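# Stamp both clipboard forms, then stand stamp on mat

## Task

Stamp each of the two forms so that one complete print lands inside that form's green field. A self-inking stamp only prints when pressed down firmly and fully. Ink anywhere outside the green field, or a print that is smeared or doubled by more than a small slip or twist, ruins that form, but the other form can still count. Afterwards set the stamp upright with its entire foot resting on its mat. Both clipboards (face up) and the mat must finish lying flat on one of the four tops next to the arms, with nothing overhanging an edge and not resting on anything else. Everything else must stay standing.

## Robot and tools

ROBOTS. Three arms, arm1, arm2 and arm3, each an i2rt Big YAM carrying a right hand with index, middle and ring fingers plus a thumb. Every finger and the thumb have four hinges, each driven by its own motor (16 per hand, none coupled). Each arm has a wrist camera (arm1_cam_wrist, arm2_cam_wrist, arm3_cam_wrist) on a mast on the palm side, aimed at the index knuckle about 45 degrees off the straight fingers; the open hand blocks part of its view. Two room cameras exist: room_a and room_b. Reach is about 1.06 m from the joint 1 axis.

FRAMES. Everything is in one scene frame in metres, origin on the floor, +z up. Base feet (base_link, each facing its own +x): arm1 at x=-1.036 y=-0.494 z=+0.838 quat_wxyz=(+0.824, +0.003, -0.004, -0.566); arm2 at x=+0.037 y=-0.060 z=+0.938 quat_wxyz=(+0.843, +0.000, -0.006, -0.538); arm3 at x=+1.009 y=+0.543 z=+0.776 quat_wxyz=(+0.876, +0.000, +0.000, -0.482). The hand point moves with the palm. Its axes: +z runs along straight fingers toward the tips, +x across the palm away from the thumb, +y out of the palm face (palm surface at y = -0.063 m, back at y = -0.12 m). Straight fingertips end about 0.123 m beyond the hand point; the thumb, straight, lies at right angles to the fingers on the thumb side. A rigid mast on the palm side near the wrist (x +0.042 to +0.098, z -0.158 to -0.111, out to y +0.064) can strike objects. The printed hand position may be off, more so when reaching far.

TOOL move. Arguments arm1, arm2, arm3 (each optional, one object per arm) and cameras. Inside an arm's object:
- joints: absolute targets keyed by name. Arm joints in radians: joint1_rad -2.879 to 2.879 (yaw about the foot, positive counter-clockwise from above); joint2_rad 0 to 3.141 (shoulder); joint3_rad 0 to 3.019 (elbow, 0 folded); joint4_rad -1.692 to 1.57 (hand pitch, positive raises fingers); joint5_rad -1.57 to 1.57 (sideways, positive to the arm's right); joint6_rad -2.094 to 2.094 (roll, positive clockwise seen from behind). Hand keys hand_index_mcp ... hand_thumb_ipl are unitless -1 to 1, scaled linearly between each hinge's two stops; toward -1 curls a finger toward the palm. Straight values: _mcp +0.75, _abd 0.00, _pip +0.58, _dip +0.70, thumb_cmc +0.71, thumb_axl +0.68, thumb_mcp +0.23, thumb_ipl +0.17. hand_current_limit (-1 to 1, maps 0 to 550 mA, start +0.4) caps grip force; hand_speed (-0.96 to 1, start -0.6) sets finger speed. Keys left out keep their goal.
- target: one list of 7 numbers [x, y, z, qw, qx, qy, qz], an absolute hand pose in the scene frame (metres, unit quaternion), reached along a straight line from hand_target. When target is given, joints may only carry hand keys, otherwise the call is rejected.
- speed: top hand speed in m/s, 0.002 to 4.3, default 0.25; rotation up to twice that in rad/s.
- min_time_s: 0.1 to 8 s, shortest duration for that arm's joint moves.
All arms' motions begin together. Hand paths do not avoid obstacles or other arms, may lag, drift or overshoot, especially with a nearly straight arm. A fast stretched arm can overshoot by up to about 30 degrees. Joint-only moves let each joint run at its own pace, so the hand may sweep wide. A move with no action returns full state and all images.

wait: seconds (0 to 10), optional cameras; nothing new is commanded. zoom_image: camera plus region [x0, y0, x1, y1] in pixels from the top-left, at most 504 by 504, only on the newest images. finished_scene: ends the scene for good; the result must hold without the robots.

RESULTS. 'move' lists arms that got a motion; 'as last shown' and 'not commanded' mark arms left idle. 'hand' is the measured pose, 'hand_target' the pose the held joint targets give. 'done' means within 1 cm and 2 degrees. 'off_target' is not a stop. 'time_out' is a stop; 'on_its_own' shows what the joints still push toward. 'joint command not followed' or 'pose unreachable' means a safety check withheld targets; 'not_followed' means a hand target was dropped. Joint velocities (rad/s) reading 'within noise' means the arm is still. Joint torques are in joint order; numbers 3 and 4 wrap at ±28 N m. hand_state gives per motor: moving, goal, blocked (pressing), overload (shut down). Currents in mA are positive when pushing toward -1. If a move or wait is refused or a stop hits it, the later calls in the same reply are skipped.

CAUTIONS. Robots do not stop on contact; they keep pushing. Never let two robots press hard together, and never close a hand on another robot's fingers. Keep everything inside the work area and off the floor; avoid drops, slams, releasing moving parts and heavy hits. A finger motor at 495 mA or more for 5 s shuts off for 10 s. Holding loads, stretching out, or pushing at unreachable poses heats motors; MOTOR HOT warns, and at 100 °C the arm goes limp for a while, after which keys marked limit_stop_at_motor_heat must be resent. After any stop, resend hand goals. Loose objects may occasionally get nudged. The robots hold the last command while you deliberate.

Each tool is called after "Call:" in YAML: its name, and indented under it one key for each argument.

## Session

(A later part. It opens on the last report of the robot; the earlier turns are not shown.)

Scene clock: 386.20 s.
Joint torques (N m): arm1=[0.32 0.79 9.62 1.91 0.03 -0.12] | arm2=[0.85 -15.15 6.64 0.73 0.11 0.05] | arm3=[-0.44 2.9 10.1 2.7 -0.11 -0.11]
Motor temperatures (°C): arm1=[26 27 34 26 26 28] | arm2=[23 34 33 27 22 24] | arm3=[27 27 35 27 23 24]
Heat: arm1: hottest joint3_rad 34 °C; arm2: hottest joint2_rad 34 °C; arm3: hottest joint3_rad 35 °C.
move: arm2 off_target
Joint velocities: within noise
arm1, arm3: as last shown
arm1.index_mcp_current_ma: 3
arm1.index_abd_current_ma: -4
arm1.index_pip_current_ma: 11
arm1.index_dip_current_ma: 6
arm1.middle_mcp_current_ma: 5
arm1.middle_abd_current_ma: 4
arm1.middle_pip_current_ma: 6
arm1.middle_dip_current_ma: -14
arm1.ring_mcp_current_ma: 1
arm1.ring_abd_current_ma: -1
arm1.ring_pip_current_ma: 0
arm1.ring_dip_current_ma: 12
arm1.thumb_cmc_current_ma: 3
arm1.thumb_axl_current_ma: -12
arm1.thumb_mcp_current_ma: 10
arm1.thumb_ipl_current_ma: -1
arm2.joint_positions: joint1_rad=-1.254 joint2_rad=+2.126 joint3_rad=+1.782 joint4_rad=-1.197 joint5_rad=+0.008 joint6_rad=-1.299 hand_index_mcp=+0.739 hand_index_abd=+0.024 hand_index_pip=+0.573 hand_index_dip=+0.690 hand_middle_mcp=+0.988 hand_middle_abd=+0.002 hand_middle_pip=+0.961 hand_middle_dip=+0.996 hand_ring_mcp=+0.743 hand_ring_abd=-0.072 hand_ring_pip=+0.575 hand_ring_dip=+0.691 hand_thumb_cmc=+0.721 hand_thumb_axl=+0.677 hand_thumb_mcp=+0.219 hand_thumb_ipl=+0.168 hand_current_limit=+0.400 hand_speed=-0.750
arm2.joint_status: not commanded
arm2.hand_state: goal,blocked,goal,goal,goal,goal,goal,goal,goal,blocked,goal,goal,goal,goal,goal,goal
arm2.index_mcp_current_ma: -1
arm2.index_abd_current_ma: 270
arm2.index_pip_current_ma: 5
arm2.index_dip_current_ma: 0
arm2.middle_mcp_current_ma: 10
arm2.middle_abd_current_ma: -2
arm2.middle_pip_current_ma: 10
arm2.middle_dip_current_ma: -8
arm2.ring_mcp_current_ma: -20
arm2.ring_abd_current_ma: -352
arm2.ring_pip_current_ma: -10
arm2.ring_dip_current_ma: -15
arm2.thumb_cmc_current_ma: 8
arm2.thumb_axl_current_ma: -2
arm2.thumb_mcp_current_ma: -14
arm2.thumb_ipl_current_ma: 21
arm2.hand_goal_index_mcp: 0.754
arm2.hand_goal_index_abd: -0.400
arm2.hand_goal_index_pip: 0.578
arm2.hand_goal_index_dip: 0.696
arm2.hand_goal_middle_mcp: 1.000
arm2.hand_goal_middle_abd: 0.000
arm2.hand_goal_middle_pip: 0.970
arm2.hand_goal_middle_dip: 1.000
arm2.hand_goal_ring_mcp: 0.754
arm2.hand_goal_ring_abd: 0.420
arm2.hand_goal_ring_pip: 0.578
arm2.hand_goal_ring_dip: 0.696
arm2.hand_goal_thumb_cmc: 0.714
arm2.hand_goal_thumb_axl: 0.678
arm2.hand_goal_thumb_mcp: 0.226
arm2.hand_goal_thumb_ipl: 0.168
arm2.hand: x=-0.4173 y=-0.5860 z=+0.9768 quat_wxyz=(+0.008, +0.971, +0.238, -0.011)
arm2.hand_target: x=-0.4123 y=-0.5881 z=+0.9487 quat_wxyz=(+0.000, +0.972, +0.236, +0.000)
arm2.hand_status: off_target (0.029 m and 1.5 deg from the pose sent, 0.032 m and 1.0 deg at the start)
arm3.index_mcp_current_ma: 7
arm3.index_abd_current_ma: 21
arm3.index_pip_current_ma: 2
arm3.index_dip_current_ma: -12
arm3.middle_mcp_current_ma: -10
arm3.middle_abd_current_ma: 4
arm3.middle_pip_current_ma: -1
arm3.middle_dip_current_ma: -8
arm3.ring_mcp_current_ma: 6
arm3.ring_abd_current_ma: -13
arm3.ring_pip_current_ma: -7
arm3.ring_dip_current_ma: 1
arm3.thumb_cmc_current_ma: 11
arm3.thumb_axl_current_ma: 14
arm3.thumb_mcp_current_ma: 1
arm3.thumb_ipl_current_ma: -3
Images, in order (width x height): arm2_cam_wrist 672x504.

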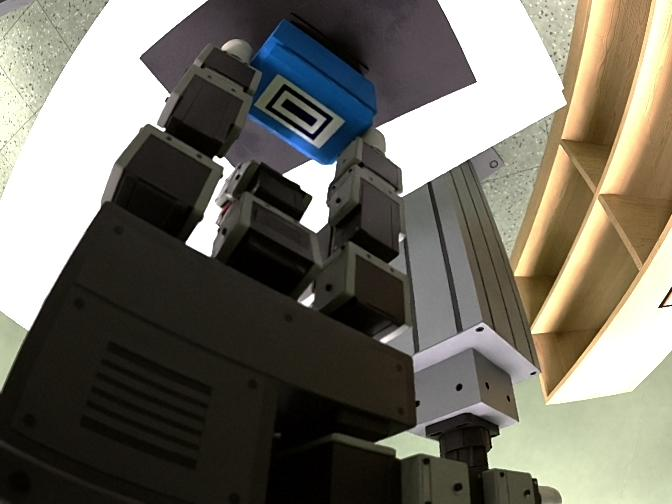

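Call:
move:
  arm2: {"target": [-0.4155, -0.5870, 0.9780, 0.008, 0.971, 0.238, -0.011], "speed": 0.1}
  cameras: ["arm2_cam_wrist", "room_b"]

Scene clock: 390.13 s.
Joint torques (N m): arm1=[0.32 0.79 9.63 1.91 0.03 -0.12] | arm2=[0.38 -18.26 7.19 -0.01 -0.04 -0.05] | arm3=[-0.56 2.49 10.02 2.74 -0.11 -0.09]
Motor temperatures (°C): arm1=[26 27 34 26 26 28] | arm2=[23 34 33 27 22 24] | arm3=[27 27 35 27 23 24]
Heat: arm1: hottest joint3_rad 34 °C; arm2: hottest joint2_rad 34 °C; arm3: hottest joint3_rad 35 °C.
move: arm2 done
Joint velocities: within noise
arm1, arm3: as last shown
arm1.index_mcp_current_ma: 2
arm1.index_abd_current_ma: 1
arm1.index_pip_current_ma: 18
arm1.index_dip_current_ma: -1
arm1.middle_mcp_current_ma: -8
arm1.middle_abd_current_ma: -21
arm1.middle_pip_current_ma: 16
arm1.middle_dip_current_ma: 12
arm1.ring_mcp_current_ma: 14
arm1.ring_abd_current_ma: -17
arm1.ring_pip_current_ma: 17
arm1.ring_dip_current_ma: 14
arm1.thumb_cmc_current_ma: 6
arm1.thumb_axl_current_ma: 5
arm1.thumb_mcp_current_ma: -3
arm1.thumb_ipl_current_ma: 5
arm2.joint_positions: joint1_rad=-1.254 joint2_rad=+2.126 joint3_rad=+1.782 joint4_rad=-1.197 joint5_rad=+0.008 joint6_rad=-1.299 hand_index_mcp=+0.739 hand_index_abd=+0.024 hand_index_pip=+0.573 hand_index_dip=+0.690 hand_middle_mcp=+0.988 hand_middle_abd=+0.002 hand_middle_pip=+0.961 hand_middle_dip=+0.996 hand_ring_mcp=+0.743 hand_ring_abd=-0.072 hand_ring_pip=+0.575 hand_ring_dip=+0.691 hand_thumb_cmc=+0.721 hand_thumb_axl=+0.677 hand_thumb_mcp=+0.219 hand_thumb_ipl=+0.168 hand_current_limit=+0.400 hand_speed=-0.750
arm2.joint_status: not commanded
arm2.hand_state: goal,blocked,goal,goal,goal,goal,goal,goal,goal,blocked,goal,goal,goal,goal,goal,goal
arm2.index_mcp_current_ma: 3
arm2.index_abd_current_ma: 277
arm2.index_pip_current_ma: -25
arm2.index_dip_current_ma: 19
arm2.middle_mcp_current_ma: -10
arm2.middle_abd_current_ma: -6
arm2.middle_pip_current_ma: 2
arm2.middle_dip_current_ma: -16
arm2.ring_mcp_current_ma: -14
arm2.ring_abd_current_ma: -350
arm2.ring_pip_current_ma: 7
arm2.ring_dip_current_ma: -8
arm2.thumb_cmc_current_ma: 4
arm2.thumb_axl_current_ma: 12
arm2.thumb_mcp_current_ma: 7
arm2.thumb_ipl_current_ma: -4
arm2.hand_goal_index_mcp: 0.754
arm2.hand_goal_index_abd: -0.400
arm2.hand_goal_index_pip: 0.578
arm2.hand_goal_index_dip: 0.696
arm2.hand_goal_middle_mcp: 1.000
arm2.hand_goal_middle_abd: 0.000
arm2.hand_goal_middle_pip: 0.970
arm2.hand_goal_middle_dip: 1.000
arm2.hand_goal_ring_mcp: 0.754
arm2.hand_goal_ring_abd: 0.420
arm2.hand_goal_ring_pip: 0.578
arm2.hand_goal_ring_dip: 0.696
arm2.hand_goal_thumb_cmc: 0.714
arm2.hand_goal_thumb_axl: 0.678
arm2.hand_goal_thumb_mcp: 0.226
arm2.hand_goal_thumb_ipl: 0.168
arm2.hand: x=-0.4173 y=-0.5860 z=+0.9768 quat_wxyz=(+0.008, +0.971, +0.238, -0.011)
arm2.hand_target: x=-0.4155 y=-0.5871 z=+0.9781 quat_wxyz=(+0.008, +0.971, +0.238, -0.011)
arm2.hand_status: done (0.002 m and 0.1 deg from the pose sent, 0.002 m and 0.1 deg at the start)
arm3.index_mcp_current_ma: 4
arm3.index_abd_current_ma: 9
arm3.index_pip_current_ma: -6
arm3.index_dip_current_ma: -5
arm3.middle_mcp_current_ma: 7
arm3.middle_abd_current_ma: -1
arm3.middle_pip_current_ma: 1
arm3.middle_dip_current_ma: 19
arm3.ring_mcp_current_ma: -2
arm3.ring_abd_current_ma: -15
arm3.ring_pip_current_ma: -9
arm3.ring_dip_current_ma: -3
arm3.thumb_cmc_current_ma: 10
arm3.thumb_axl_current_ma: 9
arm3.thumb_mcp_current_ma: -4
arm3.thumb_ipl_current_ma: 2
Images, in order (width x height): arm2_cam_wrist 672x504, room_b 672x504.

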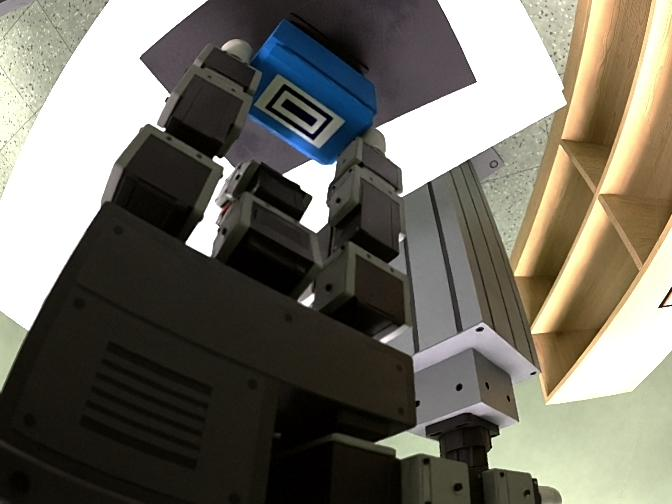

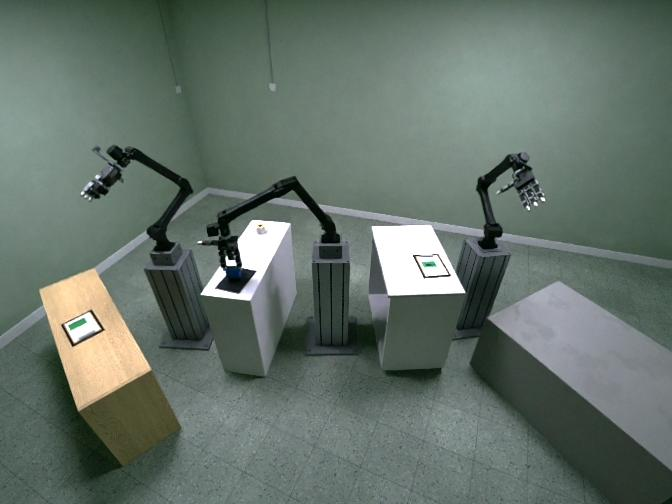

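Call:
zoom_image:
  camera: "room_b"
  region: [190, 220, 290, 300]

Call:
move:
  arm2: {"joints": {"hand_index_abd": 0.10, "hand_ring_abd": -0.15, "hand_speed": -0.9}}
  cameras: ["arm2_cam_wrist", "room_b"]

Scaled by 5.040 from the camera's image (finer frame: 960x720).

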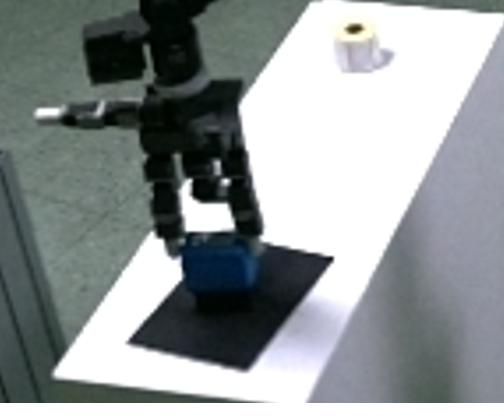

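Scene clock: 392.27 s.
Joint torques (N m): arm1=[0.38 0.79 9.63 1.91 0.03 -0.12] | arm2=[0.38 -18.26 7.19 0.01 -0.03 -0.04] | arm3=[-0.15 2.61 10 2.73 -0.06 -0.13]
Motor temperatures (°C): arm1=[26 27 35 26 26 28] | arm2=[23 34 33 27 22 24] | arm3=[27 27 35 27 23 24]
Heat: arm1: hottest joint3_rad 35 °C; arm2: hottest joint2_rad 34 °C; arm3: hottest joint3_rad 35 °C.
move: arm2 done
Joint velocities: within noise
arm1, arm3: as last shown
arm1.index_mcp_current_ma: 11
arm1.index_abd_current_ma: -12
arm1.index_pip_current_ma: 24
arm1.index_dip_current_ma: 6
arm1.middle_abd_current_ma: 5
arm1.middle_dip_current_ma: -6
arm1.ring_mcp_current_ma: 28
arm1.ring_abd_current_ma: 3
arm1.ring_pip_current_ma: 9
arm1.ring_dip_current_ma: -5
arm1.thumb_cmc_current_ma: 10
arm1.thumb_axl_current_ma: 7
arm1.thumb_ipl_current_ma: -6
arm2.joint_positions: joint1_rad=-1.254 joint2_rad=+2.126 joint3_rad=+1.782 joint4_rad=-1.198 joint5_rad=+0.008 joint6_rad=-1.299 hand_index_mcp=+0.739 hand_index_abd=+0.086 hand_index_pip=+0.573 hand_index_dip=+0.690 hand_middle_mcp=+0.988 hand_middle_abd=+0.002 hand_middle_pip=+0.961 hand_middle_dip=+0.996 hand_ring_mcp=+0.743 hand_ring_abd=-0.135 hand_ring_pip=+0.574 hand_ring_dip=+0.691 hand_thumb_cmc=+0.721 hand_thumb_axl=+0.677 hand_thumb_mcp=+0.219 hand_thumb_ipl=+0.168 hand_current_limit=+0.400 hand_speed=-0.900
arm2.joint_status: all done
arm2.hand_state: goal,goal,goal,goal,goal,goal,goal,goal,goal,goal,goal,goal,goal,goal,goal,goal
arm2.index_mcp_current_ma: 2
arm2.index_abd_current_ma: -14
arm2.index_pip_current_ma: -14
arm2.index_dip_current_ma: -1
arm2.middle_mcp_current_ma: -5
arm2.middle_abd_current_ma: -17
arm2.middle_pip_current_ma: -1
arm2.middle_dip_current_ma: 0
arm2.ring_mcp_current_ma: -14
arm2.ring_abd_current_ma: -15
arm2.ring_pip_current_ma: -7
arm2.ring_dip_current_ma: -21
arm2.thumb_cmc_current_ma: 11
arm2.thumb_axl_current_ma: 2
arm2.thumb_mcp_current_ma: -4
arm2.thumb_ipl_current_ma: 18
arm2.hand_goal_index_mcp: 0.754
arm2.hand_goal_index_abd: 0.100
arm2.hand_goal_index_pip: 0.578
arm2.hand_goal_index_dip: 0.696
arm2.hand_goal_middle_mcp: 1.000
arm2.hand_goal_middle_abd: 0.000
arm2.hand_goal_middle_pip: 0.970
arm2.hand_goal_middle_dip: 1.000
arm2.hand_goal_ring_mcp: 0.754
arm2.hand_goal_ring_abd: -0.150
arm2.hand_goal_ring_pip: 0.578
arm2.hand_goal_ring_dip: 0.696
arm2.hand_goal_thumb_cmc: 0.714
arm2.hand_goal_thumb_axl: 0.678
arm2.hand_goal_thumb_mcp: 0.226
arm2.hand_goal_thumb_ipl: 0.168
arm2.hand: x=-0.4172 y=-0.5859 z=+0.9768 quat_wxyz=(+0.008, +0.971, +0.238, -0.010)
arm2.hand_target: x=-0.4155 y=-0.5870 z=+0.9781 quat_wxyz=(+0.008, +0.971, +0.238, -0.011)
arm2.hand_status: not commanded
arm3.index_mcp_current_ma: 8
arm3.index_abd_current_ma: 7
arm3.index_pip_current_ma: -17
arm3.index_dip_current_ma: -9
arm3.middle_mcp_current_ma: -13
arm3.middle_pip_current_ma: 15
arm3.middle_dip_current_ma: 6
arm3.ring_mcp_current_ma: -3
arm3.ring_abd_current_ma: -5
arm3.ring_pip_current_ma: -1
arm3.ring_dip_current_ma: 7
arm3.thumb_cmc_current_ma: 18
arm3.thumb_axl_current_ma: 17
arm3.thumb_mcp_current_ma: 6
arm3.thumb_ipl_current_ma: -4
Images, in order (width x height): arm2_cam_wrist 672x504, room_b 672x504.

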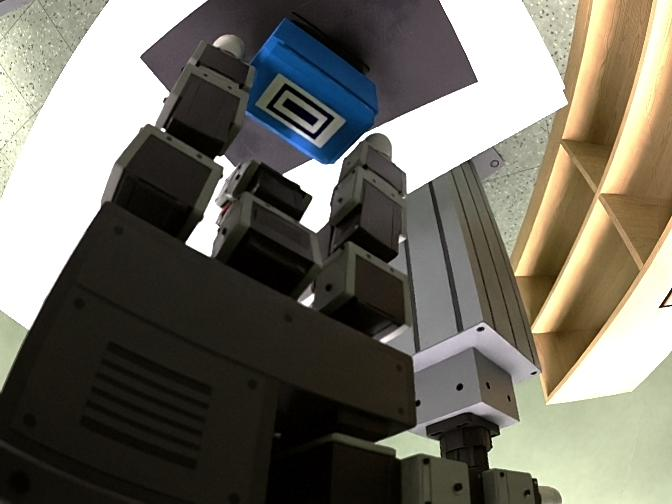

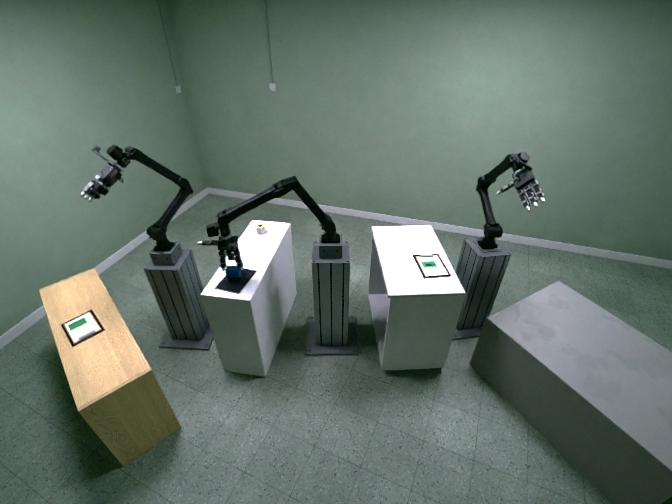

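Call:
move:
  arm2: {"joints": {"hand_index_abd": 0.34, "hand_ring_abd": -0.42, "hand_speed": -0.8}}
  cameras: ["arm2_cam_wrist"]

Call:
move:
  arm2: {"target": [-0.4172, -0.5860, 1.13, 0.008, 0.971, 0.238, -0.011], "speed": 0.3}
  cameras: ["arm2_cam_wrist", "room_b", "room_a"]

Scene clock: 394.93 s.
Joint torques (N m): arm1=[0.38 0.79 9.62 1.91 0.03 -0.11] | arm2=[0.32 -18.2 7.19 0.01 -0.03 -0.04] | arm3=[-0.44 2.9 9.85 2.73 -0.12 -0.11]
Motor temperatures (°C): arm1=[26 27 35 26 26 28] | arm2=[23 34 33 27 22 24] | arm3=[27 27 35 27 23 24]
Heat: arm1: hottest joint3_rad 35 °C; arm2: hottest joint2_rad 34 °C; arm3: hottest joint3_rad 35 °C.
move: arm2 off_target
Joint velocities: within noise
arm1, arm3: as last shown
arm1.index_mcp_current_ma: 5
arm1.index_abd_current_ma: 2
arm1.index_pip_current_ma: 12
arm1.index_dip_current_ma: 4
arm1.middle_mcp_current_ma: 17
arm1.middle_abd_current_ma: -14
arm1.middle_pip_current_ma: 11
arm1.middle_dip_current_ma: -2
arm1.ring_mcp_current_ma: 23
arm1.ring_abd_current_ma: -7
arm1.ring_pip_current_ma: 29
arm1.ring_dip_current_ma: 7
arm1.thumb_cmc_current_ma: 2
arm1.thumb_axl_current_ma: -11
arm1.thumb_mcp_current_ma: 4
arm2.joint_positions: joint1_rad=-1.254 joint2_rad=+2.126 joint3_rad=+1.782 joint4_rad=-1.198 joint5_rad=+0.008 joint6_rad=-1.299 hand_index_mcp=+0.739 hand_index_abd=+0.321 hand_index_pip=+0.573 hand_index_dip=+0.690 hand_middle_mcp=+0.988 hand_middle_abd=+0.002 hand_middle_pip=+0.961 hand_middle_dip=+0.996 hand_ring_mcp=+0.743 hand_ring_abd=-0.399 hand_ring_pip=+0.574 hand_ring_dip=+0.691 hand_thumb_cmc=+0.721 hand_thumb_axl=+0.677 hand_thumb_mcp=+0.219 hand_thumb_ipl=+0.168 hand_current_limit=+0.400 hand_speed=-0.800
arm2.joint_status: hand_ring_abd off_target (ended at -0.399, target -0.420); the others done
arm2.hand_state: goal,goal,goal,goal,goal,goal,goal,goal,goal,blocked,goal,goal,goal,goal,goal,goal
arm2.index_mcp_current_ma: -1
arm2.index_abd_current_ma: -8
arm2.index_pip_current_ma: 3
arm2.index_dip_current_ma: 14
arm2.middle_mcp_current_ma: -17
arm2.middle_abd_current_ma: 8
arm2.middle_pip_current_ma: -8
arm2.middle_dip_current_ma: -1
arm2.ring_mcp_current_ma: -25
arm2.ring_abd_current_ma: 4
arm2.ring_pip_current_ma: -16
arm2.ring_dip_current_ma: -8
arm2.thumb_cmc_current_ma: 10
arm2.thumb_axl_current_ma: 11
arm2.thumb_mcp_current_ma: 1
arm2.thumb_ipl_current_ma: -10
arm2.hand_goal_index_mcp: 0.754
arm2.hand_goal_index_abd: 0.340
arm2.hand_goal_index_pip: 0.578
arm2.hand_goal_index_dip: 0.696
arm2.hand_goal_middle_mcp: 1.000
arm2.hand_goal_middle_abd: 0.000
arm2.hand_goal_middle_pip: 0.970
arm2.hand_goal_middle_dip: 1.000
arm2.hand_goal_ring_mcp: 0.754
arm2.hand_goal_ring_abd: -0.420
arm2.hand_goal_ring_pip: 0.578
arm2.hand_goal_ring_dip: 0.696
arm2.hand_goal_thumb_cmc: 0.714
arm2.hand_goal_thumb_axl: 0.678
arm2.hand_goal_thumb_mcp: 0.226
arm2.hand_goal_thumb_ipl: 0.168
arm2.hand: x=-0.4172 y=-0.5859 z=+0.9768 quat_wxyz=(+0.008, +0.971, +0.238, -0.010)
arm2.hand_target: x=-0.4155 y=-0.5870 z=+0.9781 quat_wxyz=(+0.008, +0.971, +0.238, -0.011)
arm2.hand_status: not commanded
arm3.index_mcp_current_ma: 6
arm3.index_pip_current_ma: -7
arm3.index_dip_current_ma: -19
arm3.middle_mcp_current_ma: -6
arm3.middle_abd_current_ma: 1
arm3.middle_pip_current_ma: -6
arm3.middle_dip_current_ma: 12
arm3.ring_mcp_current_ma: 9
arm3.ring_abd_current_ma: -16
arm3.ring_pip_current_ma: -12
arm3.ring_dip_current_ma: 2
arm3.thumb_cmc_current_ma: 10
arm3.thumb_axl_current_ma: 18
arm3.thumb_mcp_current_ma: -4
arm3.thumb_ipl_current_ma: 8
Images, in order (width x height): arm2_cam_wrist 672x504.

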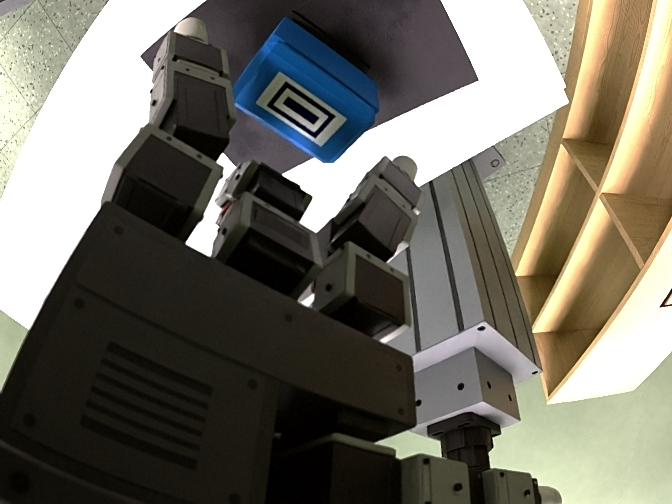

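Scene clock: 396.27 s.
Joint torques (N m): arm1=[0.38 0.85 9.62 1.92 0.03 -0.12] | arm2=[0.38 -15.38 9.74 -0.31 -0.03 -0.05] | arm3=[-0.09 2.37 9.91 2.7 -0.07 -0.11]
Motor temperatures (°C): arm1=[26 27 35 26 26 28] | arm2=[23 34 33 27 22 24] | arm3=[27 27 35 27 23 24]
Heat: arm1: hottest joint3_rad 35 °C; arm2: hottest joint2_rad 34 °C; arm3: hottest joint3_rad 35 °C.
move: arm2 done
Joint velocities: within noise
arm1, arm3: as last shown
arm1.index_mcp_current_ma: -4
arm1.index_pip_current_ma: 3
arm1.index_dip_current_ma: 8
arm1.middle_mcp_current_ma: 4
arm1.middle_abd_current_ma: -17
arm1.middle_pip_current_ma: 13
arm1.middle_dip_current_ma: 4
arm1.ring_mcp_current_ma: 6
arm1.ring_abd_current_ma: 1
arm1.ring_pip_current_ma: 5
arm1.thumb_cmc_current_ma: -6
arm1.thumb_axl_current_ma: 5
arm1.thumb_mcp_current_ma: -6
arm1.thumb_ipl_current_ma: -18
arm2.joint_positions: joint1_rad=-1.254 joint2_rad=+2.020 joint3_rad=+2.033 joint4_rad=-1.543 joint5_rad=+0.008 joint6_rad=-1.299 hand_index_mcp=+0.739 hand_index_abd=+0.321 hand_index_pip=+0.573 hand_index_dip=+0.690 hand_middle_mcp=+0.988 hand_middle_abd=+0.000 hand_middle_pip=+0.961 hand_middle_dip=+0.996 hand_ring_mcp=+0.743 hand_ring_abd=-0.399 hand_ring_pip=+0.574 hand_ring_dip=+0.691 hand_thumb_cmc=+0.721 hand_thumb_axl=+0.677 hand_thumb_mcp=+0.219 hand_thumb_ipl=+0.168 hand_current_limit=+0.400 hand_speed=-0.800
arm2.joint_status: not commanded
arm2.hand_state: goal,goal,goal,goal,goal,goal,goal,goal,goal,blocked,goal,goal,goal,goal,goal,goal
arm2.index_mcp_current_ma: 8
arm2.index_abd_current_ma: -6
arm2.index_pip_current_ma: -20
arm2.index_dip_current_ma: -1
arm2.middle_mcp_current_ma: -11
arm2.middle_abd_current_ma: -4
arm2.middle_pip_current_ma: 1
arm2.middle_dip_current_ma: -14
arm2.ring_mcp_current_ma: -3
arm2.ring_abd_current_ma: 6
arm2.ring_pip_current_ma: -20
arm2.ring_dip_current_ma: -19
arm2.thumb_cmc_current_ma: -10
arm2.thumb_axl_current_ma: -3
arm2.thumb_mcp_current_ma: -5
arm2.thumb_ipl_current_ma: 7
arm2.hand_goal_index_mcp: 0.754
arm2.hand_goal_index_abd: 0.340
arm2.hand_goal_index_pip: 0.578
arm2.hand_goal_index_dip: 0.696
arm2.hand_goal_middle_mcp: 1.000
arm2.hand_goal_middle_abd: 0.000
arm2.hand_goal_middle_pip: 0.970
arm2.hand_goal_middle_dip: 1.000
arm2.hand_goal_ring_mcp: 0.754
arm2.hand_goal_ring_abd: -0.420
arm2.hand_goal_ring_pip: 0.578
arm2.hand_goal_ring_dip: 0.696
arm2.hand_goal_thumb_cmc: 0.714
arm2.hand_goal_thumb_axl: 0.678
arm2.hand_goal_thumb_mcp: 0.226
arm2.hand_goal_thumb_ipl: 0.168
arm2.hand: x=-0.4141 y=-0.5805 z=+1.1370 quat_wxyz=(+0.011, +0.971, +0.237, -0.016)
arm2.hand_target: x=-0.4170 y=-0.5858 z=+1.1299 quat_wxyz=(+0.008, +0.971, +0.238, -0.011)
arm2.hand_status: done (0.009 m and 0.6 deg from the pose sent, 0.153 m and 0.1 deg at the start)
arm3.index_abd_current_ma: 9
arm3.index_pip_current_ma: 5
arm3.index_dip_current_ma: 2
arm3.middle_mcp_current_ma: 0
arm3.middle_abd_current_ma: -8
arm3.middle_pip_current_ma: 5
arm3.middle_dip_current_ma: 6
arm3.ring_mcp_current_ma: -6
arm3.ring_abd_current_ma: -15
arm3.ring_pip_current_ma: -1
arm3.ring_dip_current_ma: 10
arm3.thumb_cmc_current_ma: 5
arm3.thumb_axl_current_ma: 8
arm3.thumb_mcp_current_ma: -11
arm3.thumb_ipl_current_ma: -11
pictures: arm2_cam_wrist, room_a, room_b
Images, in order (width x height): arm2_cam_wrist 672x504, room_a 672x504, room_b 672x504.

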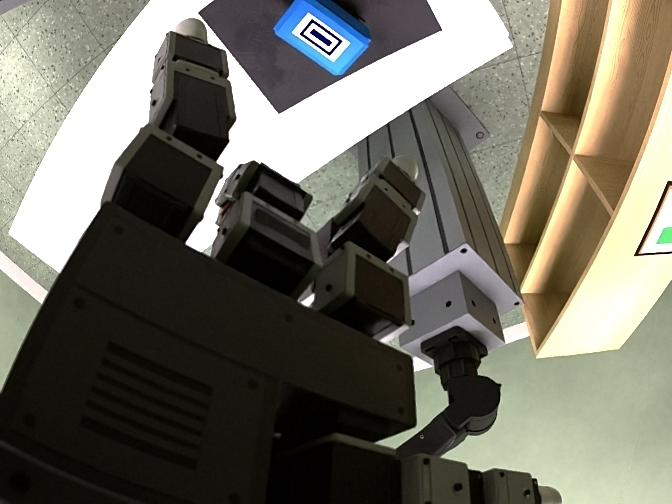

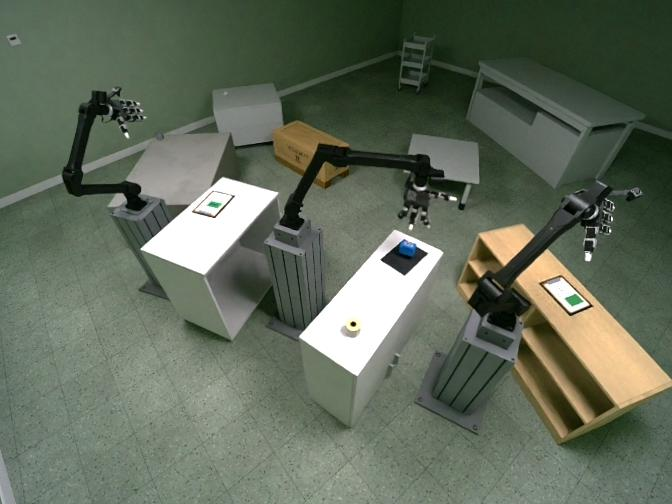

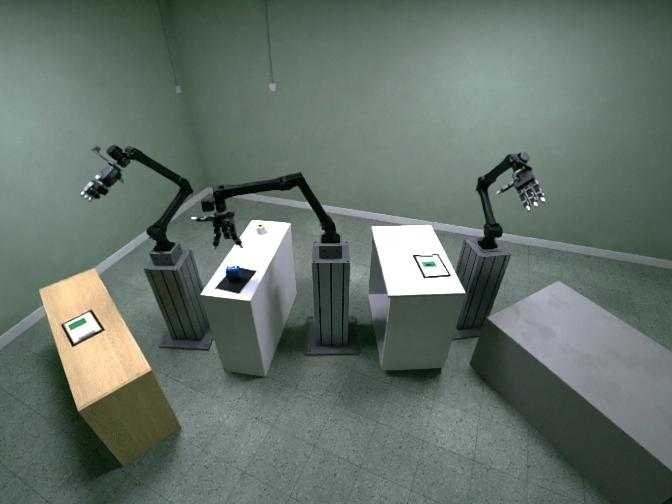

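Call:
move:
  arm2: {"joints": {"joint1_rad": -0.1, "joint2_rad": 1.7, "joint3_rad": 2.0, "joint4_rad": -1.6}, "min_time_s": 3}
  cameras: ["arm1_cam_wrist"]

Call:
zoom_image:
  camera: "arm1_cam_wrist"
  region: [0, 0, 504, 504]

Scene clock: 401.70 s.
Joint torques (N m): arm1=[0.32 0.79 9.61 1.92 0.03 -0.12] | arm2=[-0.5 -13.98 7.51 0.24 0.01 -0.05] | arm3=[-0.32 2.14 9.94 2.71 -0.07 -0.1]
Motor temperatures (°C): arm1=[26 27 35 26 26 28] | arm2=[23 34 33 27 22 24] | arm3=[27 27 35 27 23 24]
Heat: arm1: hottest joint3_rad 35 °C; arm2: hottest joint2_rad 34 °C; arm3: hottest joint3_rad 35 °C.
move: arm2 done
Joint velocities: within noise
arm1, arm3: as last shown
arm1.index_mcp_current_ma: -5
arm1.index_abd_current_ma: 3
arm1.index_pip_current_ma: -1
arm1.index_dip_current_ma: 3
arm1.middle_mcp_current_ma: -9
arm1.middle_abd_current_ma: -27
arm1.middle_pip_current_ma: 12
arm1.middle_dip_current_ma: 3
arm1.ring_abd_current_ma: -7
arm1.ring_pip_current_ma: 6
arm1.ring_dip_current_ma: 18
arm1.thumb_cmc_current_ma: 0
arm1.thumb_mcp_current_ma: -10
arm1.thumb_ipl_current_ma: -1
arm2.joint_positions: joint1_rad=-0.095 joint2_rad=+1.708 joint3_rad=+2.007 joint4_rad=-1.591 joint5_rad=+0.007 joint6_rad=-1.299 hand_index_mcp=+0.745 hand_index_abd=+0.321 hand_index_pip=+0.573 hand_index_dip=+0.690 hand_middle_mcp=+0.988 hand_middle_abd=-0.009 hand_middle_pip=+0.961 hand_middle_dip=+0.996 hand_ring_mcp=+0.744 hand_ring_abd=-0.402 hand_ring_pip=+0.574 hand_ring_dip=+0.691 hand_thumb_cmc=+0.721 hand_thumb_axl=+0.677 hand_thumb_mcp=+0.219 hand_thumb_ipl=+0.168 hand_current_limit=+0.400 hand_speed=-0.800
arm2.joint_status: all done
arm2.hand_state: goal,goal,goal,goal,goal,goal,goal,goal,goal,goal,goal,goal,goal,goal,goal,goal
arm2.index_mcp_current_ma: 12
arm2.index_abd_current_ma: -3
arm2.index_pip_current_ma: -3
arm2.index_dip_current_ma: -6
arm2.middle_mcp_current_ma: -14
arm2.middle_abd_current_ma: -7
arm2.middle_pip_current_ma: 12
arm2.middle_dip_current_ma: -16
arm2.ring_mcp_current_ma: -6
arm2.ring_abd_current_ma: -28
arm2.ring_pip_current_ma: -7
arm2.ring_dip_current_ma: -11
arm2.thumb_cmc_current_ma: 3
arm2.thumb_axl_current_ma: 3
arm2.thumb_mcp_current_ma: -2
arm2.thumb_ipl_current_ma: 22
arm2.hand_goal_index_mcp: 0.754
arm2.hand_goal_index_abd: 0.340
arm2.hand_goal_index_pip: 0.578
arm2.hand_goal_index_dip: 0.696
arm2.hand_goal_middle_mcp: 1.000
arm2.hand_goal_middle_abd: 0.000
arm2.hand_goal_middle_pip: 0.970
arm2.hand_goal_middle_dip: 1.000
arm2.hand_goal_ring_mcp: 0.754
arm2.hand_goal_ring_abd: -0.420
arm2.hand_goal_ring_pip: 0.578
arm2.hand_goal_ring_dip: 0.696
arm2.hand_goal_thumb_cmc: 0.714
arm2.hand_goal_thumb_axl: 0.678
arm2.hand_goal_thumb_mcp: 0.226
arm2.hand_goal_thumb_ipl: 0.168
arm2.hand: x=+0.3087 y=-0.6153 z=+1.3267 quat_wxyz=(+0.128, +0.676, +0.722, -0.066)
arm2.hand_target: x=+0.3041 y=-0.6123 z=+1.3268 quat_wxyz=(+0.124, +0.679, +0.720, -0.065)
arm2.hand_status: not commanded
arm3.index_mcp_current_ma: 13
arm3.index_pip_current_ma: -1
arm3.index_dip_current_ma: -10
arm3.middle_mcp_current_ma: 4
arm3.middle_abd_current_ma: -3
arm3.middle_pip_current_ma: 7
arm3.middle_dip_current_ma: 18
arm3.ring_mcp_current_ma: 0
arm3.ring_abd_current_ma: 2
arm3.ring_pip_current_ma: -2
arm3.ring_dip_current_ma: -2
arm3.thumb_cmc_current_ma: 8
arm3.thumb_axl_current_ma: 12
arm3.thumb_mcp_current_ma: -8
arm3.thumb_ipl_current_ma: -12
Images, in order (width x height): arm1_cam_wrist 672x504.

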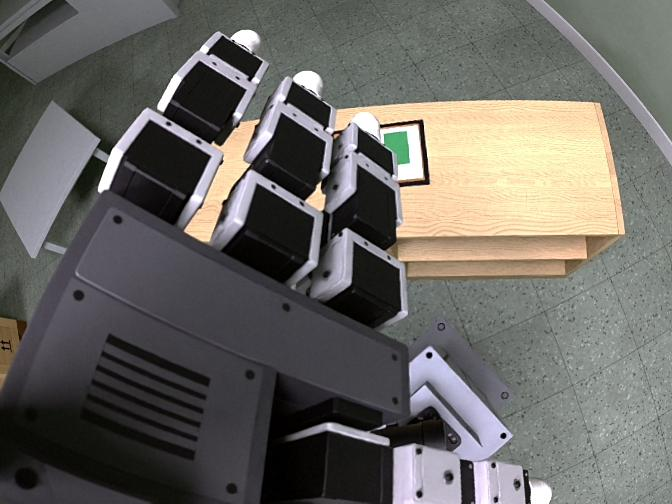

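Scaled by 1.000.

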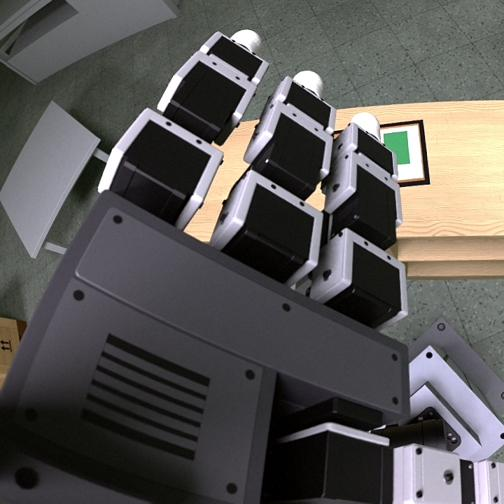

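Call:
move:
  arm1: {"joints": {"joint1_rad": -1.3, "joint2_rad": 1.7, "joint3_rad": 1.8, "joint4_rad": -1.67, "joint5_rad": 0, "joint6_rad": 0, "hand_middle_mcp": 1, "hand_middle_pip": 0.97, "hand_middle_dip": 1, "hand_middle_abd": 0, "hand_index_mcp": 0.754, "hand_index_pip": 0.578, "hand_index_dip": 0.696, "hand_ring_mcp": 0.754, "hand_ring_pip": 0.578, "hand_ring_dip": 0.696, "hand_index_abd": 0.34, "hand_ring_abd": -0.42, "hand_thumb_cmc": 0.714, "hand_thumb_axl": 0.678, "hand_thumb_mcp": 0.226, "hand_thumb_ipl": 0.168, "hand_speed": -0.6, "hand_current_limit": 0.4}, "min_time_s": 3.5}
  cameras: ["arm1_cam_wrist", "room_a"]

Scene clock: 407.07 s.
Joint torques (N m): arm1=[0.38 -16.85 12.57 -0.44 -0.1 -0.06] | arm2=[-0.44 -13.86 7.5 0.24 0.01 -0.04] | arm3=[-0.5 2.32 9.81 2.76 -0.1 -0.08]
Motor temperatures (°C): arm1=[26 27 35 26 26 28] | arm2=[23 34 33 27 22 24] | arm3=[27 27 35 27 23 24]
Heat: arm1: hottest joint3_rad 35 °C; arm2: hottest joint2_rad 34 °C; arm3: hottest joint3_rad 35 °C.
move: arm1 done
Joint velocities: within noise
arm1.joint_positions: joint1_rad=-1.299 joint2_rad=+1.709 joint3_rad=+1.755 joint4_rad=-1.662 joint5_rad=+0.002 joint6_rad=+0.008 hand_index_mcp=+0.749 hand_index_abd=+0.336 hand_index_pip=+0.574 hand_index_dip=+0.696 hand_middle_mcp=+0.994 hand_middle_abd=+0.000 hand_middle_pip=+0.965 hand_middle_dip=+0.998 hand_ring_mcp=+0.749 hand_ring_abd=-0.410 hand_ring_pip=+0.574 hand_ring_dip=+0.696 hand_thumb_cmc=+0.710 hand_thumb_axl=+0.677 hand_thumb_mcp=+0.223 hand_thumb_ipl=+0.168 hand_current_limit=+0.400 hand_speed=-0.600
arm1.joint_status: all done
arm1.hand_state: goal,goal,goal,goal,goal,goal,goal,goal,goal,goal,goal,goal,goal,goal,goal,goal
arm1.index_mcp_current_ma: -10
arm1.index_abd_current_ma: -5
arm1.index_pip_current_ma: -17
arm1.index_dip_current_ma: -11
arm1.middle_mcp_current_ma: -35
arm1.middle_abd_current_ma: -13
arm1.middle_pip_current_ma: -5
arm1.middle_dip_current_ma: 6
arm1.ring_mcp_current_ma: -6
arm1.ring_abd_current_ma: 18
arm1.ring_pip_current_ma: 11
arm1.ring_dip_current_ma: 12
arm1.thumb_cmc_current_ma: -13
arm1.thumb_axl_current_ma: 12
arm1.thumb_mcp_current_ma: -18
arm1.thumb_ipl_current_ma: 5
arm1.hand_goal_index_mcp: 0.754
arm1.hand_goal_index_abd: 0.340
arm1.hand_goal_index_pip: 0.578
arm1.hand_goal_index_dip: 0.696
arm1.hand_goal_middle_mcp: 1.000
arm1.hand_goal_middle_abd: 0.000
arm1.hand_goal_middle_pip: 0.970
arm1.hand_goal_middle_dip: 1.000
arm1.hand_goal_ring_mcp: 0.754
arm1.hand_goal_ring_abd: -0.420
arm1.hand_goal_ring_pip: 0.578
arm1.hand_goal_ring_dip: 0.696
arm1.hand_goal_thumb_cmc: 0.714
arm1.hand_goal_thumb_axl: 0.678
arm1.hand_goal_thumb_mcp: 0.226
arm1.hand_goal_thumb_ipl: 0.168
arm1.hand: x=-1.5315 y=-0.8309 z=+1.0956 quat_wxyz=(-0.023, +0.891, -0.453, +0.014)
arm1.hand_target: x=-1.5369 y=-0.8354 z=+1.1208 quat_wxyz=(-0.002, +0.893, -0.450, +0.004)
arm1.hand_status: not commanded
arm2, arm3: as last shown
arm2.index_mcp_current_ma: 5
arm2.index_abd_current_ma: -8
arm2.index_pip_current_ma: -7
arm2.index_dip_current_ma: 5
arm2.middle_mcp_current_ma: 3
arm2.middle_abd_current_ma: -1
arm2.middle_pip_current_ma: 15
arm2.middle_dip_current_ma: -2
arm2.ring_mcp_current_ma: -7
arm2.ring_abd_current_ma: -18
arm2.ring_pip_current_ma: -16
arm2.ring_dip_current_ma: -17
arm2.thumb_cmc_current_ma: 19
arm2.thumb_axl_current_ma: 11
arm2.thumb_mcp_current_ma: -11
arm2.thumb_ipl_current_ma: -3
arm3.index_abd_current_ma: 6
arm3.index_dip_current_ma: -8
arm3.middle_mcp_current_ma: 9
arm3.middle_abd_current_ma: 3
arm3.middle_pip_current_ma: -5
arm3.middle_dip_current_ma: -3
arm3.ring_mcp_current_ma: 1
arm3.ring_abd_current_ma: -14
arm3.ring_pip_current_ma: -11
arm3.ring_dip_current_ma: -10
arm3.thumb_cmc_current_ma: 10
arm3.thumb_axl_current_ma: 13
arm3.thumb_mcp_current_ma: -2
arm3.thumb_ipl_current_ma: -11
Images, in order (width x height): arm1_cam_wrist 672x504, room_a 672x504.

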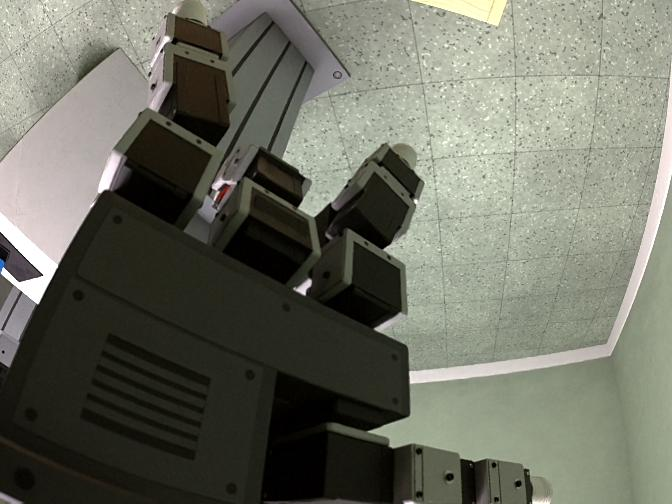

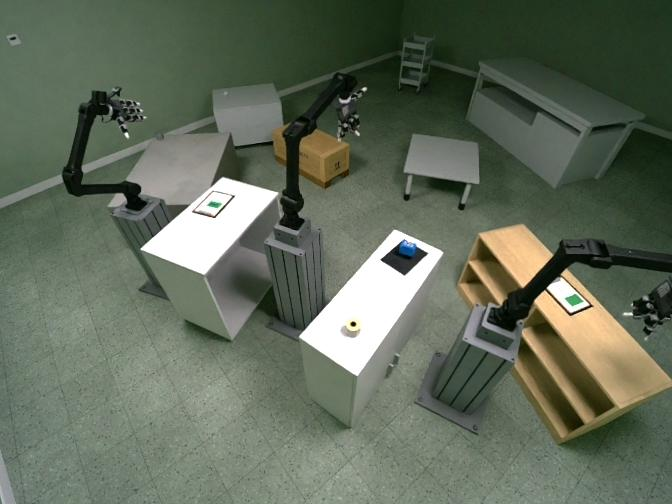

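Call:
move:
  arm1: {"joints": {"joint1_rad": -0.95, "joint2_rad": 1.291, "joint3_rad": 1.353, "joint4_rad": -1.633, "joint5_rad": 0, "joint6_rad": 0}, "min_time_s": 2.5}
  cameras: ["arm1_cam_wrist", "room_a"]

Scene clock: 412.53 s.
Joint torques (N m): arm1=[1.03 -10.81 9.02 0.29 -0.08 -0.11] | arm2=[-0.44 -13.92 7.5 0.23 0.01 -0.04] | arm3=[-0.32 2.78 9.87 2.7 -0.09 -0.08]
Motor temperatures (°C): arm1=[26 27 36 26 26 28] | arm2=[23 34 33 27 22 24] | arm3=[27 27 35 27 23 24]
Heat: arm1: hottest joint3_rad 36 °C; arm2: hottest joint2_rad 34 °C; arm3: hottest joint3_rad 35 °C.
move: arm1 done
Joint velocities: within noise
arm1.joint_positions: joint1_rad=-0.958 joint2_rad=+1.301 joint3_rad=+1.351 joint4_rad=-1.643 joint5_rad=+0.002 joint6_rad=+0.008 hand_index_mcp=+0.749 hand_index_abd=+0.336 hand_index_pip=+0.574 hand_index_dip=+0.696 hand_middle_mcp=+0.994 hand_middle_abd=+0.000 hand_middle_pip=+0.965 hand_middle_dip=+0.998 hand_ring_mcp=+0.749 hand_ring_abd=-0.410 hand_ring_pip=+0.574 hand_ring_dip=+0.696 hand_thumb_cmc=+0.710 hand_thumb_axl=+0.677 hand_thumb_mcp=+0.223 hand_thumb_ipl=+0.168 hand_current_limit=+0.400 hand_speed=-0.600
arm1.joint_status: all done
arm1.hand_state: goal,goal,goal,goal,goal,goal,goal,goal,goal,goal,goal,goal,goal,goal,goal,goal
arm1.index_mcp_current_ma: -25
arm1.index_abd_current_ma: 1
arm1.index_pip_current_ma: -3
arm1.index_dip_current_ma: -2
arm1.middle_mcp_current_ma: -5
arm1.middle_abd_current_ma: -10
arm1.middle_pip_current_ma: 10
arm1.middle_dip_current_ma: -5
arm1.ring_mcp_current_ma: -1
arm1.ring_abd_current_ma: -2
arm1.ring_pip_current_ma: -1
arm1.ring_dip_current_ma: 11
arm1.thumb_cmc_current_ma: -4
arm1.thumb_axl_current_ma: -1
arm1.thumb_mcp_current_ma: 4
arm1.thumb_ipl_current_ma: -5
arm1.hand_goal_index_mcp: 0.754
arm1.hand_goal_index_abd: 0.340
arm1.hand_goal_index_pip: 0.578
arm1.hand_goal_index_dip: 0.696
arm1.hand_goal_middle_mcp: 1.000
arm1.hand_goal_middle_abd: 0.000
arm1.hand_goal_middle_pip: 0.970
arm1.hand_goal_middle_dip: 1.000
arm1.hand_goal_ring_mcp: 0.754
arm1.hand_goal_ring_abd: -0.420
arm1.hand_goal_ring_pip: 0.578
arm1.hand_goal_ring_dip: 0.696
arm1.hand_goal_thumb_cmc: 0.714
arm1.hand_goal_thumb_axl: 0.678
arm1.hand_goal_thumb_mcp: 0.226
arm1.hand_goal_thumb_ipl: 0.168
arm1.hand: x=-1.3075 y=-0.8527 z=+1.1188 quat_wxyz=(-0.013, +0.956, -0.294, +0.007)
arm1.hand_target: x=-1.3048 y=-0.8565 z=+1.1245 quat_wxyz=(-0.002, +0.958, -0.287, +0.005)
arm1.hand_status: not commanded
arm2: as last shown
arm2.index_abd_current_ma: 1
arm2.index_pip_current_ma: 4
arm2.index_dip_current_ma: 6
arm2.middle_mcp_current_ma: 8
arm2.middle_pip_current_ma: 2
arm2.middle_dip_current_ma: 1
arm2.ring_mcp_current_ma: -13
arm2.ring_abd_current_ma: -40
arm2.ring_pip_current_ma: 10
arm2.ring_dip_current_ma: -26
arm2.thumb_cmc_current_ma: 9
arm2.thumb_axl_current_ma: 13
arm2.thumb_mcp_current_ma: -12
arm2.thumb_ipl_current_ma: 19
arm3.joint_positions: joint1_rad=-0.091 joint2_rad=+0.578 joint3_rad=+1.342 joint4_rad=-1.238 joint5_rad=-0.091 joint6_rad=+0.998 hand_index_mcp=+0.757 hand_index_abd=+0.000 hand_index_pip=+0.577 hand_index_dip=+0.696 hand_middle_mcp=+0.757 hand_middle_abd=+0.001 hand_middle_pip=+0.577 hand_middle_dip=+0.696 hand_ring_mcp=+0.757 hand_ring_abd=+0.001 hand_ring_pip=+0.577 hand_ring_dip=+0.696 hand_thumb_cmc=+0.717 hand_thumb_axl=+0.677 hand_thumb_mcp=+0.226 hand_thumb_ipl=+0.168 hand_current_limit=+0.400 hand_speed=-0.600
arm3.joint_status: not commanded
arm3.hand_state: goal,goal,goal,goal,goal,goal,goal,goal,goal,goal,goal,goal,goal,goal,goal,goal
arm3.index_mcp_current_ma: 6
arm3.index_abd_current_ma: -4
arm3.index_pip_current_ma: -3
arm3.index_dip_current_ma: -2
arm3.middle_mcp_current_ma: -9
arm3.middle_abd_current_ma: -8
arm3.middle_pip_current_ma: 3
arm3.middle_dip_current_ma: 18
arm3.ring_mcp_current_ma: 6
arm3.ring_abd_current_ma: -11
arm3.ring_pip_current_ma: -8
arm3.ring_dip_current_ma: 14
arm3.thumb_cmc_current_ma: 11
arm3.thumb_axl_current_ma: 12
arm3.thumb_mcp_current_ma: 3
arm3.thumb_ipl_current_ma: -18
arm3.hand_goal_index_mcp: 0.754
arm3.hand_goal_index_abd: 0.000
arm3.hand_goal_index_pip: 0.576
arm3.hand_goal_index_dip: 0.696
arm3.hand_goal_middle_mcp: 0.754
arm3.hand_goal_middle_abd: 0.000
arm3.hand_goal_middle_pip: 0.576
arm3.hand_goal_middle_dip: 0.696
arm3.hand_goal_ring_mcp: 0.754
arm3.hand_goal_ring_abd: 0.000
arm3.hand_goal_ring_pip: 0.576
arm3.hand_goal_ring_dip: 0.696
arm3.hand_goal_thumb_cmc: 0.714
arm3.hand_goal_thumb_axl: 0.678
arm3.hand_goal_thumb_mcp: 0.226
arm3.hand_goal_thumb_ipl: 0.168
arm3.hand: x=+1.0652 y=+0.2841 z=+1.3427 quat_wxyz=(+0.359, +0.830, -0.197, +0.379)
arm3.hand_target: x=+1.0637 y=+0.2869 z=+1.3560 quat_wxyz=(+0.369, +0.822, -0.195, +0.387)
arm3.hand_status: not commanded
Images, in order (width x height): arm1_cam_wrist 672x504, room_a 672x504.

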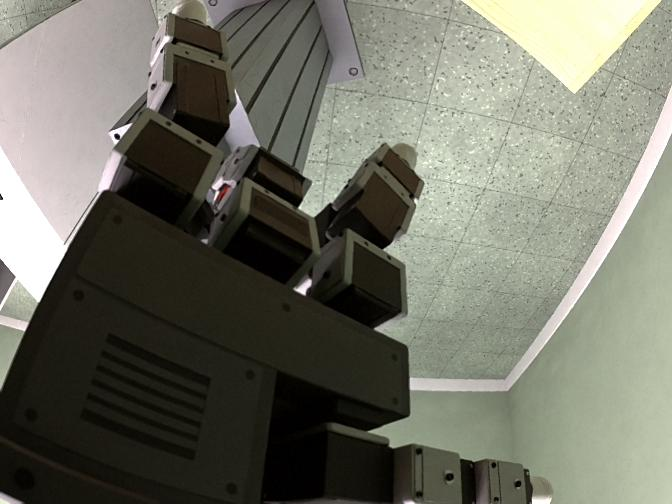

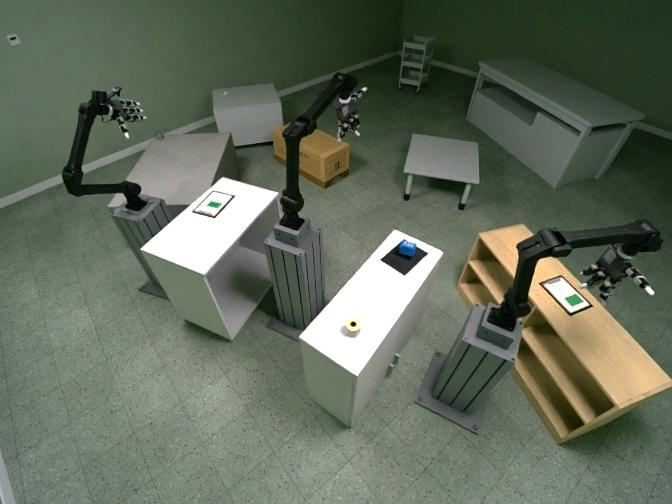

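Call:
move:
  arm1: {"joints": {"joint1_rad": -0.6, "joint2_rad": 1.9, "joint3_rad": 2.0, "joint4_rad": -1.67, "joint5_rad": 0, "joint6_rad": 0}, "min_time_s": 2.5}
  cameras: ["arm1_cam_wrist", "room_a"]

Scene clock: 416.97 s.
Joint torques (N m): arm1=[0.85 -18.96 12.64 -0.43 -0.01 -0.11] | arm2=[-0.5 -13.92 7.5 0.23 0.01 -0.04] | arm3=[-0.62 2.61 9.87 2.81 -0.06 -0.09]
Motor temperatures (°C): arm1=[26 27 36 26 26 28] | arm2=[23 34 33 27 22 24] | arm3=[27 27 35 27 23 24]
Heat: arm1: hottest joint3_rad 36 °C; arm2: hottest joint2_rad 34 °C; arm3: hottest joint3_rad 35 °C.
move: arm1 done
Joint velocities: within noise
arm1.joint_positions: joint1_rad=-0.603 joint2_rad=+1.902 joint3_rad=+1.955 joint4_rad=-1.662 joint5_rad=+0.001 joint6_rad=+0.008 hand_index_mcp=+0.749 hand_index_abd=+0.336 hand_index_pip=+0.574 hand_index_dip=+0.696 hand_middle_mcp=+0.994 hand_middle_abd=-0.001 hand_middle_pip=+0.965 hand_middle_dip=+0.998 hand_ring_mcp=+0.749 hand_ring_abd=-0.410 hand_ring_pip=+0.574 hand_ring_dip=+0.696 hand_thumb_cmc=+0.710 hand_thumb_axl=+0.677 hand_thumb_mcp=+0.223 hand_thumb_ipl=+0.168 hand_current_limit=+0.400 hand_speed=-0.600
arm1.joint_status: all done
arm1.hand_state: goal,goal,goal,goal,goal,goal,goal,goal,goal,goal,goal,goal,goal,goal,goal,goal
arm1.index_mcp_current_ma: -21
arm1.index_abd_current_ma: -7
arm1.index_pip_current_ma: 15
arm1.index_dip_current_ma: -7
arm1.middle_mcp_current_ma: -5
arm1.middle_abd_current_ma: 2
arm1.middle_pip_current_ma: -7
arm1.middle_dip_current_ma: 12
arm1.ring_mcp_current_ma: -13
arm1.ring_abd_current_ma: 5
arm1.ring_pip_current_ma: 10
arm1.ring_dip_current_ma: 4
arm1.thumb_cmc_current_ma: -9
arm1.thumb_axl_current_ma: 8
arm1.thumb_mcp_current_ma: -5
arm1.thumb_ipl_current_ma: 6
arm1.hand_goal_index_mcp: 0.754
arm1.hand_goal_index_abd: 0.340
arm1.hand_goal_index_pip: 0.578
arm1.hand_goal_index_dip: 0.696
arm1.hand_goal_middle_mcp: 1.000
arm1.hand_goal_middle_abd: 0.000
arm1.hand_goal_middle_pip: 0.970
arm1.hand_goal_middle_dip: 1.000
arm1.hand_goal_ring_mcp: 0.754
arm1.hand_goal_ring_abd: -0.420
arm1.hand_goal_ring_pip: 0.578
arm1.hand_goal_ring_dip: 0.696
arm1.hand_goal_thumb_cmc: 0.714
arm1.hand_goal_thumb_axl: 0.678
arm1.hand_goal_thumb_mcp: 0.226
arm1.hand_goal_thumb_ipl: 0.168
arm1.hand: x=-1.2169 y=-1.1363 z=+1.0717 quat_wxyz=(-0.021, +0.992, -0.121, +0.007)
arm1.hand_target: x=-1.2162 y=-1.1448 z=+1.0935 quat_wxyz=(-0.001, +0.993, -0.116, +0.005)
arm1.hand_status: not commanded
arm2, arm3: as last shown
arm2.index_mcp_current_ma: -1
arm2.index_abd_current_ma: -12
arm2.index_pip_current_ma: -3
arm2.index_dip_current_ma: -4
arm2.middle_mcp_current_ma: 9
arm2.middle_abd_current_ma: -21
arm2.middle_pip_current_ma: -19
arm2.middle_dip_current_ma: -3
arm2.ring_mcp_current_ma: -12
arm2.ring_abd_current_ma: 8
arm2.ring_pip_current_ma: 1
arm2.ring_dip_current_ma: -12
arm2.thumb_cmc_current_ma: 17
arm2.thumb_axl_current_ma: 18
arm2.thumb_mcp_current_ma: 12
arm2.thumb_ipl_current_ma: 8
arm3.index_mcp_current_ma: 24
arm3.index_abd_current_ma: 7
arm3.index_pip_current_ma: -4
arm3.index_dip_current_ma: 12
arm3.middle_mcp_current_ma: 5
arm3.middle_abd_current_ma: -17
arm3.middle_pip_current_ma: -2
arm3.middle_dip_current_ma: 20
arm3.ring_mcp_current_ma: -9
arm3.ring_abd_current_ma: -6
arm3.ring_pip_current_ma: -16
arm3.ring_dip_current_ma: 2
arm3.thumb_cmc_current_ma: -4
arm3.thumb_axl_current_ma: 2
arm3.thumb_mcp_current_ma: -15
arm3.thumb_ipl_current_ma: -21
Images, in order (width x height): arm1_cam_wrist 672x504, room_a 672x504.

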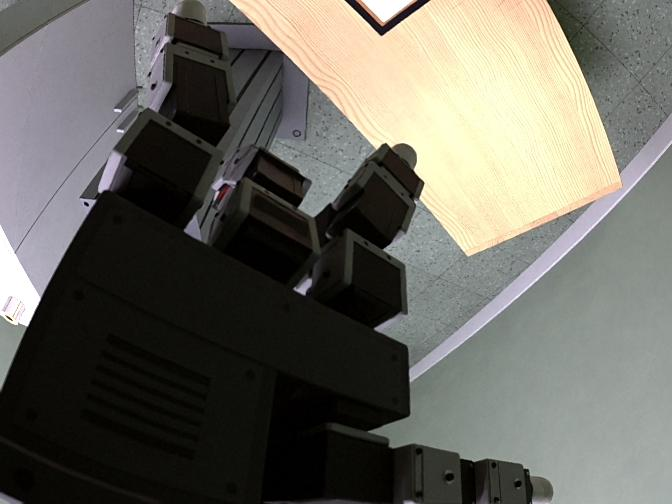

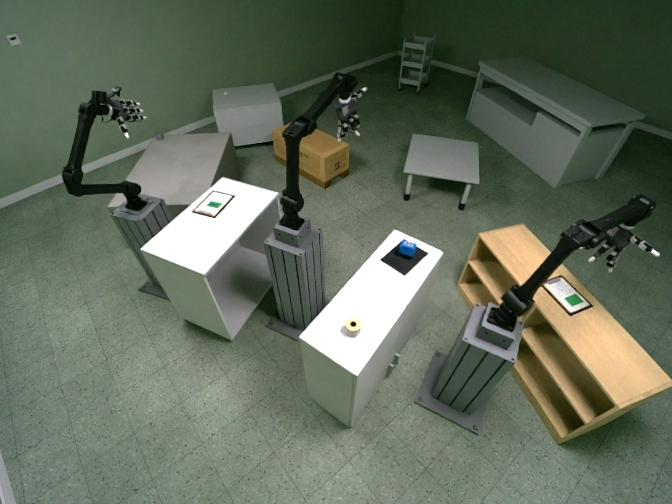

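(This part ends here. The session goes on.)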